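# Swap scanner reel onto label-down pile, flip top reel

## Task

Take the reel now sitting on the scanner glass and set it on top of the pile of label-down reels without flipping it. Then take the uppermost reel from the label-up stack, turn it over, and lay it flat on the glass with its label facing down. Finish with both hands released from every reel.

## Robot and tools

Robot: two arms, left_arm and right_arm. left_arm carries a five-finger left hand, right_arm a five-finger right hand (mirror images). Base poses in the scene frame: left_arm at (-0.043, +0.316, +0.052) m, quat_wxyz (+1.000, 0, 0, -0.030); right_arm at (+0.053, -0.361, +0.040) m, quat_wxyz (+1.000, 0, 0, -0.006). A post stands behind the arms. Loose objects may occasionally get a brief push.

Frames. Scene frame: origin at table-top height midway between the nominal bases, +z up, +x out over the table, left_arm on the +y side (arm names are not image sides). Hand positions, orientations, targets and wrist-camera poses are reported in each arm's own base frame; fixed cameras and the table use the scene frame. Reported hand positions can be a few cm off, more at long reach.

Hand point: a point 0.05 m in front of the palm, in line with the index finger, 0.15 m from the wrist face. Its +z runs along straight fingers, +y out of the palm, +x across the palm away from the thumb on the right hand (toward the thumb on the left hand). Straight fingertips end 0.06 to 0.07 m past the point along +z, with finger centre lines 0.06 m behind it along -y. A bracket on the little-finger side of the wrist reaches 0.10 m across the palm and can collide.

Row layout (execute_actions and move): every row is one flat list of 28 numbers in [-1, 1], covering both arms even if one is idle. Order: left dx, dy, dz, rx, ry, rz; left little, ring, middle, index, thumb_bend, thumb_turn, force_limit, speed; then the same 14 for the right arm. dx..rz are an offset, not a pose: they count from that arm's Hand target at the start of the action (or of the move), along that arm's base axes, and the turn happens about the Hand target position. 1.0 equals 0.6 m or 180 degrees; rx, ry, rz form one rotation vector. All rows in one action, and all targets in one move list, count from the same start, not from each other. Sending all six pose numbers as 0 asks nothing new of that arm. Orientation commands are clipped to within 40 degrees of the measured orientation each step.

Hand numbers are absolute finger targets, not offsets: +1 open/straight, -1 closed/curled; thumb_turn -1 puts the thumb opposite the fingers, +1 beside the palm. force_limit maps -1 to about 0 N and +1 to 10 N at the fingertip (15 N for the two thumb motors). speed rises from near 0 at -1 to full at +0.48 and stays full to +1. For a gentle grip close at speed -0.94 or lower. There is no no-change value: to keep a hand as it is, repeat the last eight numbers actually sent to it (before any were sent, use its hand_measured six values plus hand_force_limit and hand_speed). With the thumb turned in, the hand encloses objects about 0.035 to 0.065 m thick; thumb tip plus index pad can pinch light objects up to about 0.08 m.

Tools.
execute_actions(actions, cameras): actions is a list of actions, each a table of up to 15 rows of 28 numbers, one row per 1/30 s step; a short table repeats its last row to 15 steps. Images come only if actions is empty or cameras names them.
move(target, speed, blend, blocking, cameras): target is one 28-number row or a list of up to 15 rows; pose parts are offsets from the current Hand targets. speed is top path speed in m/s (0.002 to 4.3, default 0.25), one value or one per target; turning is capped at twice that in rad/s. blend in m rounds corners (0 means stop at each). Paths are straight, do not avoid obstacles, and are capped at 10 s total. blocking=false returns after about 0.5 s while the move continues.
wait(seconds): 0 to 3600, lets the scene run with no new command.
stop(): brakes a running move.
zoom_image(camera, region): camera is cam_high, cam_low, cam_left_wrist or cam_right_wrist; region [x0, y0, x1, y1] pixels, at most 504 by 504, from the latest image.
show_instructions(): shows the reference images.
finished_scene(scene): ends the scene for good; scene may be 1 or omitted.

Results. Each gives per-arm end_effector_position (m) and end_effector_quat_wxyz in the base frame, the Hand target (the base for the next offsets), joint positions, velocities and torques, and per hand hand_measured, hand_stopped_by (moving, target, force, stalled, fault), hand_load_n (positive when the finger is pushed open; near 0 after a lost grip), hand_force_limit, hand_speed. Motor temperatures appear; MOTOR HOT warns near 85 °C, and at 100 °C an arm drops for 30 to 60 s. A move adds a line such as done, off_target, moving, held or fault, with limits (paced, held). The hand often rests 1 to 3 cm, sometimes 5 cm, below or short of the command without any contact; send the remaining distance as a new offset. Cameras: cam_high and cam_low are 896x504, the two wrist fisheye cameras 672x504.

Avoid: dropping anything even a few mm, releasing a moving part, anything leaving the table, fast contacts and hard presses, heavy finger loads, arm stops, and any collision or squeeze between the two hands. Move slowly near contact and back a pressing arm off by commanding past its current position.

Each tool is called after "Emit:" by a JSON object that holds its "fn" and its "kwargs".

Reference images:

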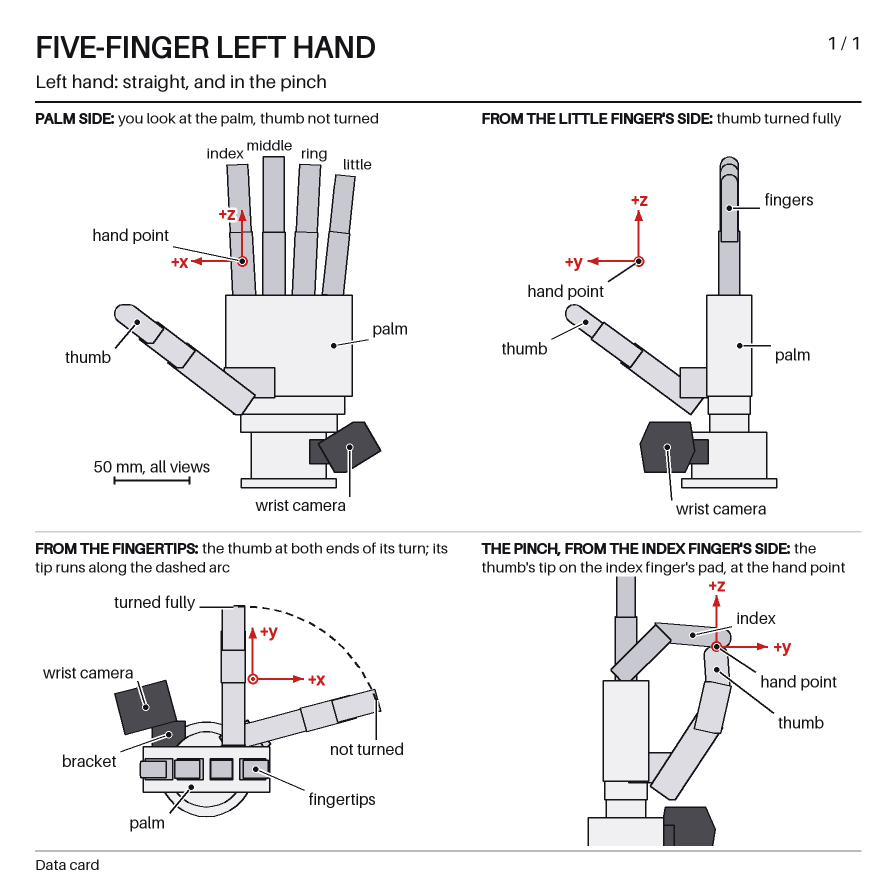

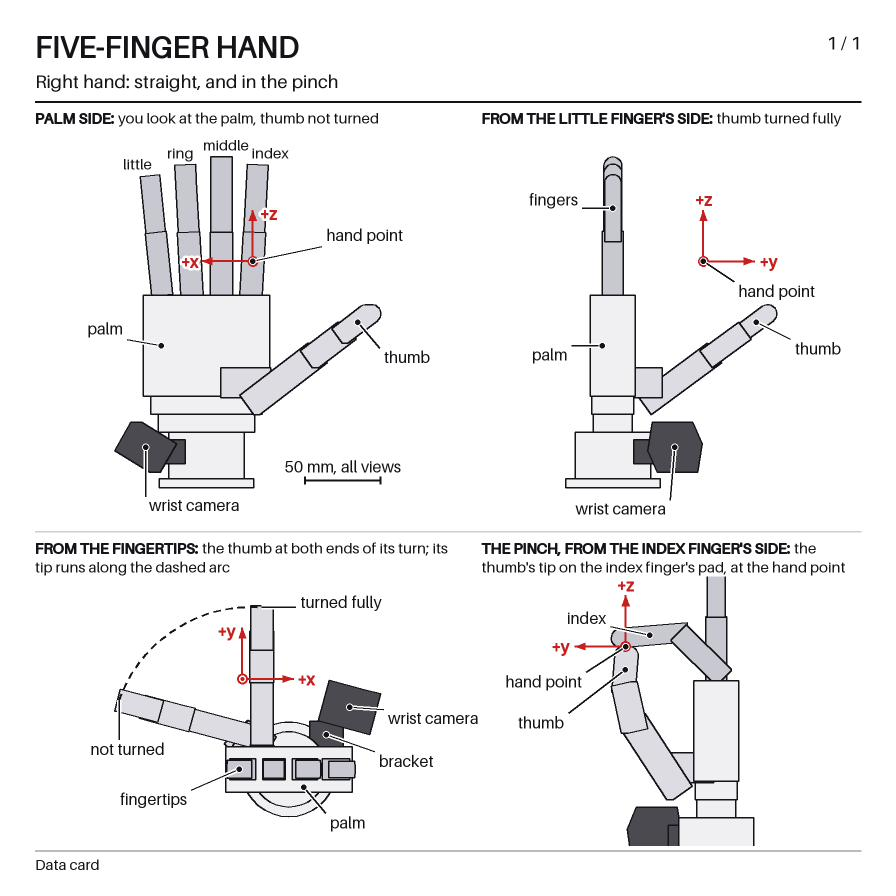

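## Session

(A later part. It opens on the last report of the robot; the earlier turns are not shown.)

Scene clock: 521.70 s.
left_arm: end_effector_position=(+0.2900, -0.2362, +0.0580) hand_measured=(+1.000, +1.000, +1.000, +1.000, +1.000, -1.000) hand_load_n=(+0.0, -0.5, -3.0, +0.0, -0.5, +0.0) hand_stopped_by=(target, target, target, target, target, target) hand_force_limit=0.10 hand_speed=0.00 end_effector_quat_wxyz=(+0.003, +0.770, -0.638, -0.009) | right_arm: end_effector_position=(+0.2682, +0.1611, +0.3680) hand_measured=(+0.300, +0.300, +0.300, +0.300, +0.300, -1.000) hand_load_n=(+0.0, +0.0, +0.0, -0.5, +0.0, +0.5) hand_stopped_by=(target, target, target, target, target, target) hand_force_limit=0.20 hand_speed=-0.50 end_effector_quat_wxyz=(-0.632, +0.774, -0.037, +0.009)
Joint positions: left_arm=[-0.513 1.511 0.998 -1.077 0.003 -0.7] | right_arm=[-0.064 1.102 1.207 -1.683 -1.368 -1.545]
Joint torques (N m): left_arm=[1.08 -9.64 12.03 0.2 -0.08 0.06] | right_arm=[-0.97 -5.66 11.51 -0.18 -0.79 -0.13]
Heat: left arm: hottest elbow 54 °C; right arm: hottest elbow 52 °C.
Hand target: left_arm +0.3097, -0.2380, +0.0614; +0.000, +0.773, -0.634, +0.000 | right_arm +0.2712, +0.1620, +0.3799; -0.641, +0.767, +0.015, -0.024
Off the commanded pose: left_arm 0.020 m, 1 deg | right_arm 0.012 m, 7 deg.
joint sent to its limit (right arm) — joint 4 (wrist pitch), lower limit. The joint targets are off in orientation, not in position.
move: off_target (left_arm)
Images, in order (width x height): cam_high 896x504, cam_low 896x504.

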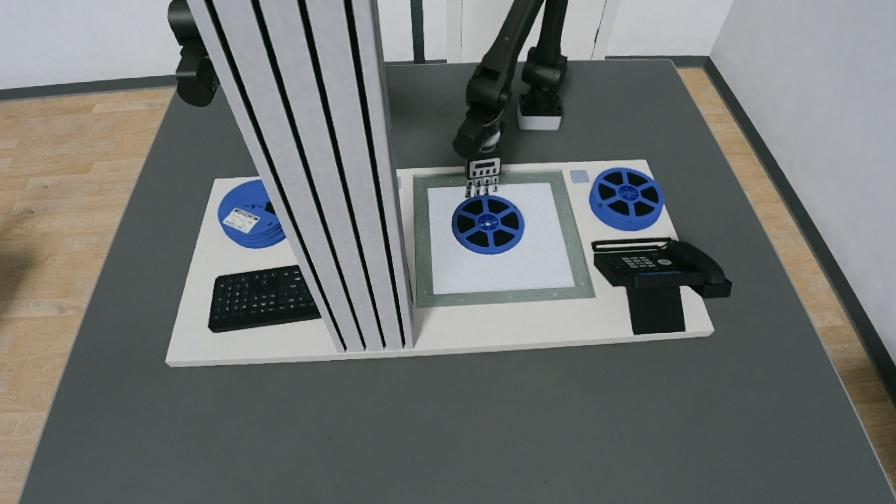

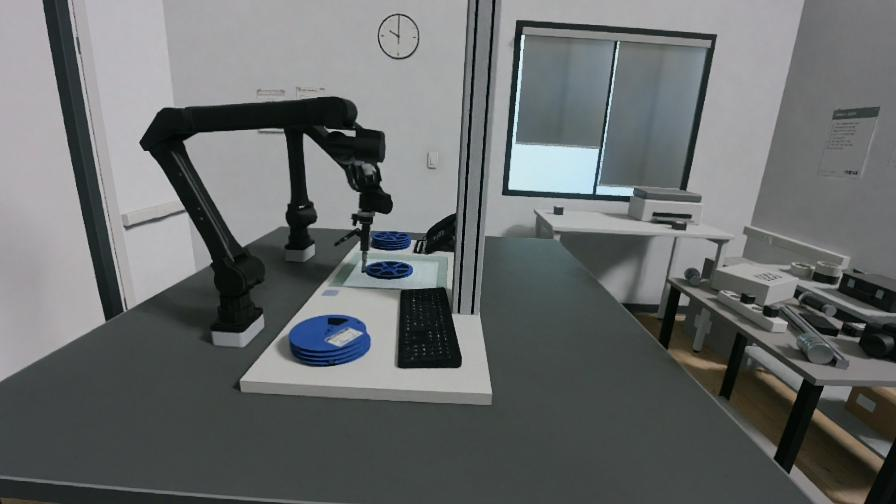

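Emit:
{"fn": "move", "kwargs": {"target": [0.084,0.008,0.003,0,0,0, 1,1,1,1,1,-1,0.1,0, 0,0,0,0,0,0, 0.3,0.3,0.3,0.3,0.3,-1,0.2,-0.5], "cameras": ["cam_low","cam_high"], "speed": 0.06}}

Emit:
{"fn": "zoom_image", "kwargs": {"camera": "cam_high", "region": [400, 150, 600, 310]}}

Emit:
{"fn": "zoom_image", "kwargs": {"camera": "cam_low", "region": [330, 220, 460, 300]}}

Scene clock: 523.77 s.
left_arm: end_effector_position=(+0.3401, -0.2332, +0.0590) hand_measured=(+1.000, +1.000, +1.000, +1.000, +1.000, -1.000) hand_load_n=(+0.0, -0.5, -2.0, +0.0, +0.0, +0.0) hand_stopped_by=(target, target, target, target, target, target) hand_force_limit=0.10 hand_speed=0.00 end_effector_quat_wxyz=(+0.004, +0.771, -0.637, -0.009) | right_arm: end_effector_position=(+0.2682, +0.1611, +0.3680) hand_measured=(+0.300, +0.300, +0.300, +0.300, +0.300, -1.000) hand_load_n=(+0.0, +0.0, +0.0, +0.0, +0.0, +0.0) hand_stopped_by=(target, target, target, target, target, target) hand_force_limit=0.20 hand_speed=-0.50 end_effector_quat_wxyz=(-0.632, +0.774, -0.037, +0.009)
Joint positions: left_arm=[-0.451 1.614 1.124 -1.101 0.004 -0.639] | right_arm=[-0.064 1.102 1.207 -1.683 -1.368 -1.545]
Joint torques (N m): left_arm=[1.03 -11.34 12.34 0.08 -0.1 0.03] | right_arm=[-1.03 -5.66 11.47 -0.16 -0.8 -0.12]
Heat: left arm: hottest elbow 54 °C; right arm: hottest elbow 52 °C.
Hand target: left_arm +0.3601, -0.2332, +0.0631; +0.000, +0.773, -0.634, +0.000 | right_arm +0.2712, +0.1620, +0.3799; -0.641, +0.767, +0.015, -0.024
Off the commanded pose: left_arm 0.020 m, 1 deg | right_arm 0.012 m, 7 deg.
joint sent to its limit (right arm) — joint 4 (wrist pitch), lower limit. The joint targets are off in orientation, not in position.
move: off_target (left_arm)
Images, in order (width x height): cam_high 896x504, cam_low 896x504.

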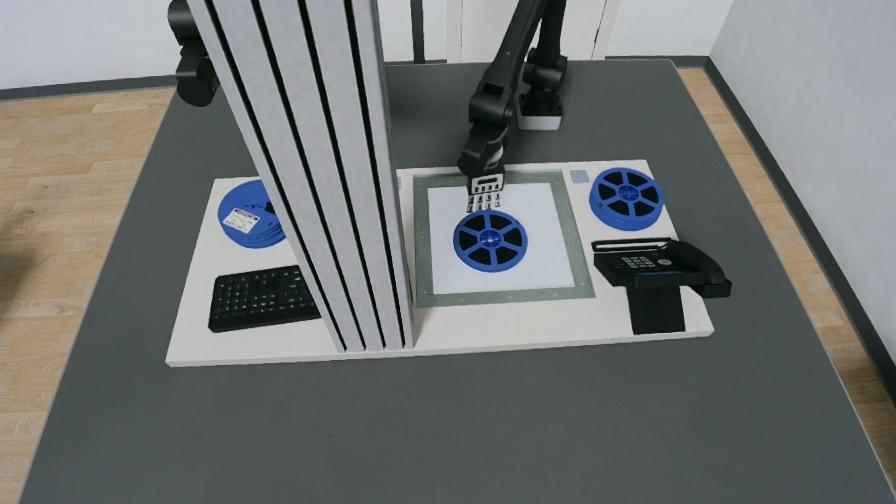

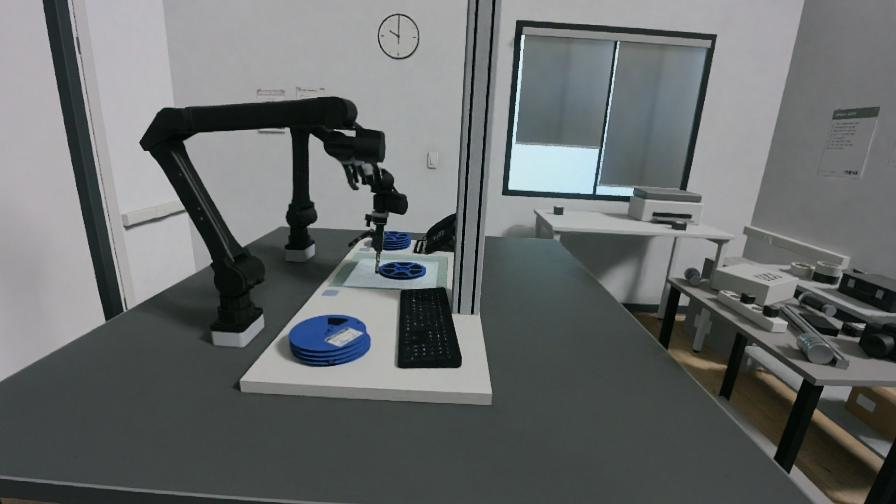

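Scaled by 2.520 from the camera's image (finer frame: 1280x720).

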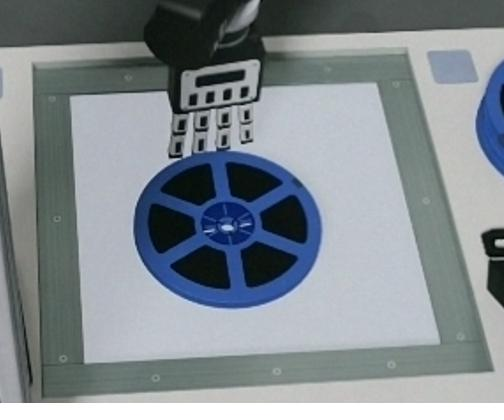

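Scaled by 3.877 from the camera's image (finer frame: 1280x720).

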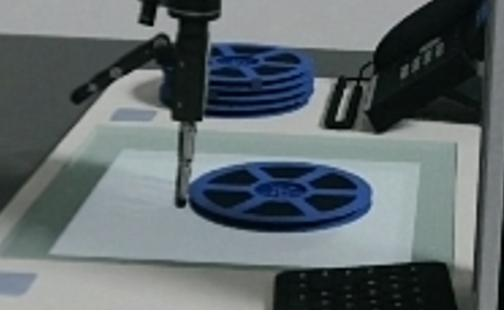

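Emit:
{"fn": "move", "kwargs": {"target": [[-0.07,0,0.005,0,0,0, 1,1,1,1,1,-1,0.1,0, 0,0,0,0,0,0, 0.3,0.3,0.3,0.3,0.3,-1,0.2,-0.5],[-0.09,0.05,0.25,0,0,0, 1,1,1,1,1,-1,0.1,0, 0,0,0,0,0,0, 0.3,0.3,0.3,0.3,0.3,-1,0.2,-0.5]], "cameras": ["all"], "speed": 0.15, "blend": [0.01,0]}}

Emit:
{"fn": "zoom_image", "kwargs": {"camera": "cam_high", "region": [400, 150, 700, 350]}}

Emit:
{"fn": "zoom_image", "kwargs": {"camera": "cam_low", "region": [270, 220, 470, 380]}}

Scene clock: 526.23 s.
left_arm: end_effector_position=(+0.2936, -0.2043, +0.1962) hand_measured=(+1.000, +1.000, +1.000, +1.000, +1.000, -1.000) hand_load_n=(+0.0, +0.0, +0.0, +0.0, +0.0, +0.0) hand_stopped_by=(target, target, target, target, target, target) hand_force_limit=0.10 hand_speed=0.00 end_effector_quat_wxyz=(+0.006, +0.772, -0.635, -0.019) | right_arm: end_effector_position=(+0.2682, +0.1611, +0.3680) hand_measured=(+0.300, +0.300, +0.300, +0.300, +0.300, -1.000) hand_load_n=(+0.0, +0.0, +0.0, +0.0, +0.5, +0.0) hand_stopped_by=(target, target, target, target, target, target) hand_force_limit=0.20 hand_speed=-0.50 end_effector_quat_wxyz=(-0.632, +0.774, -0.037, +0.009)
Joint positions: left_arm=[-0.436 1.376 1.238 -1.473 0.003 -0.629] | right_arm=[-0.064 1.102 1.207 -1.683 -1.368 -1.545]
Joint torques (N m): left_arm=[0.73 -10.93 13.46 -0.28 -0.07 0.04] | right_arm=[-0.73 -5.54 11.44 -0.13 -0.8 -0.12]
Heat: left arm: hottest elbow 54 °C; right arm: hottest elbow 52 °C.
Hand target: left_arm +0.3062, -0.2031, +0.2132; +0.000, +0.773, -0.634, +0.000 | right_arm +0.2712, +0.1620, +0.3799; -0.641, +0.767, +0.015, -0.024
Off the commanded pose: left_arm 0.021 m, 2 deg | right_arm 0.012 m, 7 deg.
joint sent to its limit (right arm) — joint 4 (wrist pitch), lower limit. The joint targets are off in orientation, not in position.
move: off_target (left_arm)
cam_left_wrist: T_world_to_cam=[[0.99367, -0.09342, -0.06244, -0.29361], [-0.06194, -0.91904, 0.38928, -0.2268], [-0.09375, -0.38295, -0.919, 0.24341]] pos_world=[0.30053, -0.14265, 0.29365]
cam_right_wrist: T_world_to_cam=[[0.15448, -0.26106, -0.95288, 0.34892], [-0.84818, -0.52965, 0.0076, 0.30097], [-0.50668, 0.80704, -0.30325, 0.23059]] pos_world=[0.31822, 0.06441, 0.40012]

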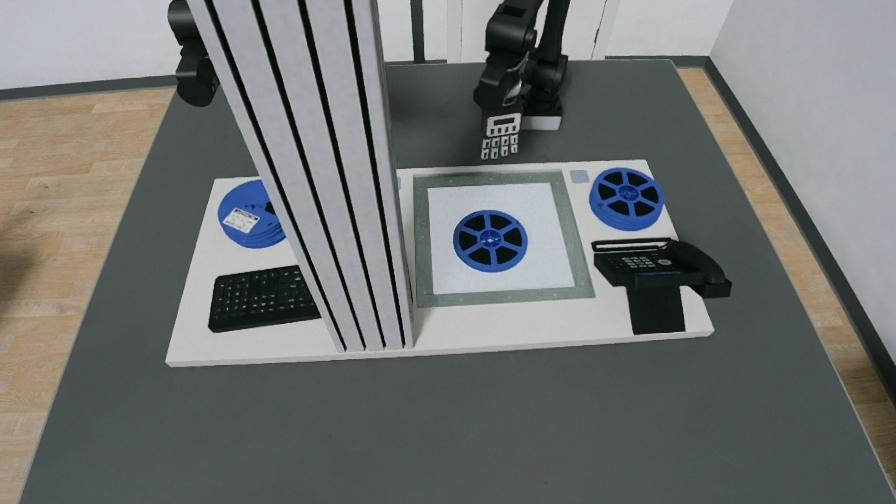

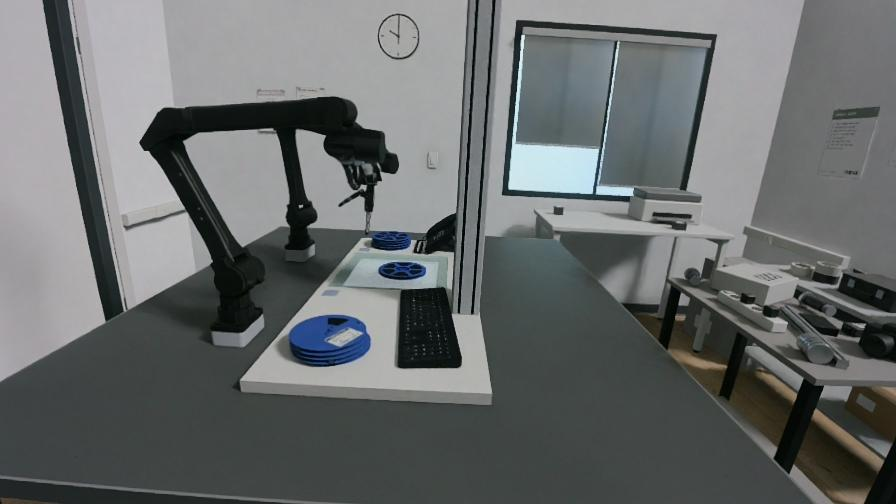

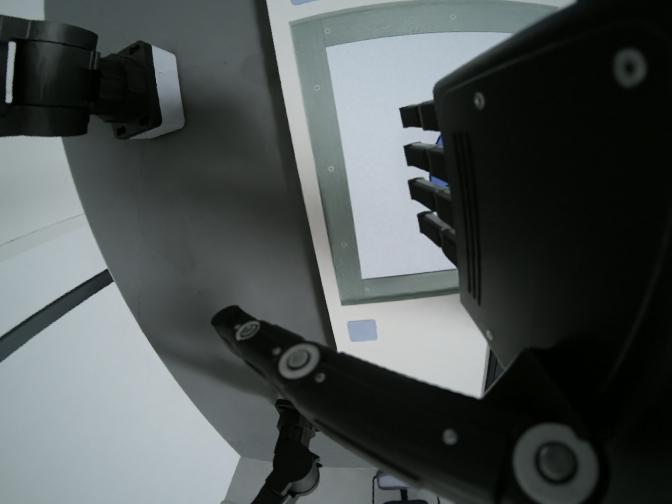

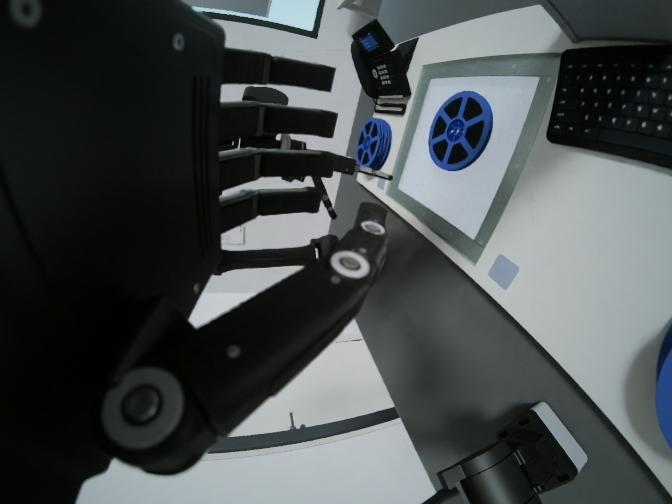

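Scaled by 1.680 from the camera's image (finer frame: 1280x720).

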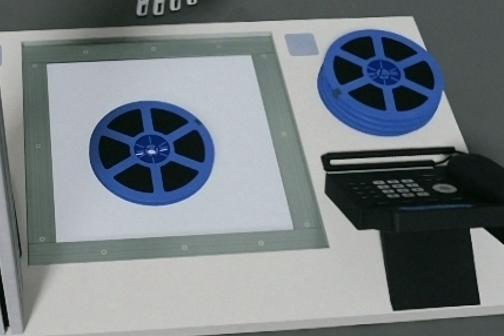

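Scaled by 2.520 from the camera's image (finer frame: 1280x720).

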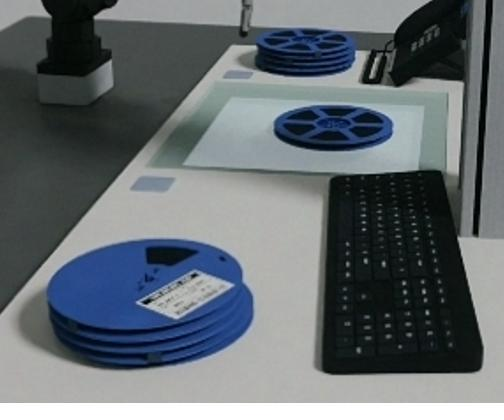

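Emit:
{"fn": "finished_scene", "kwargs": {}}

The scene is finished: the task was done.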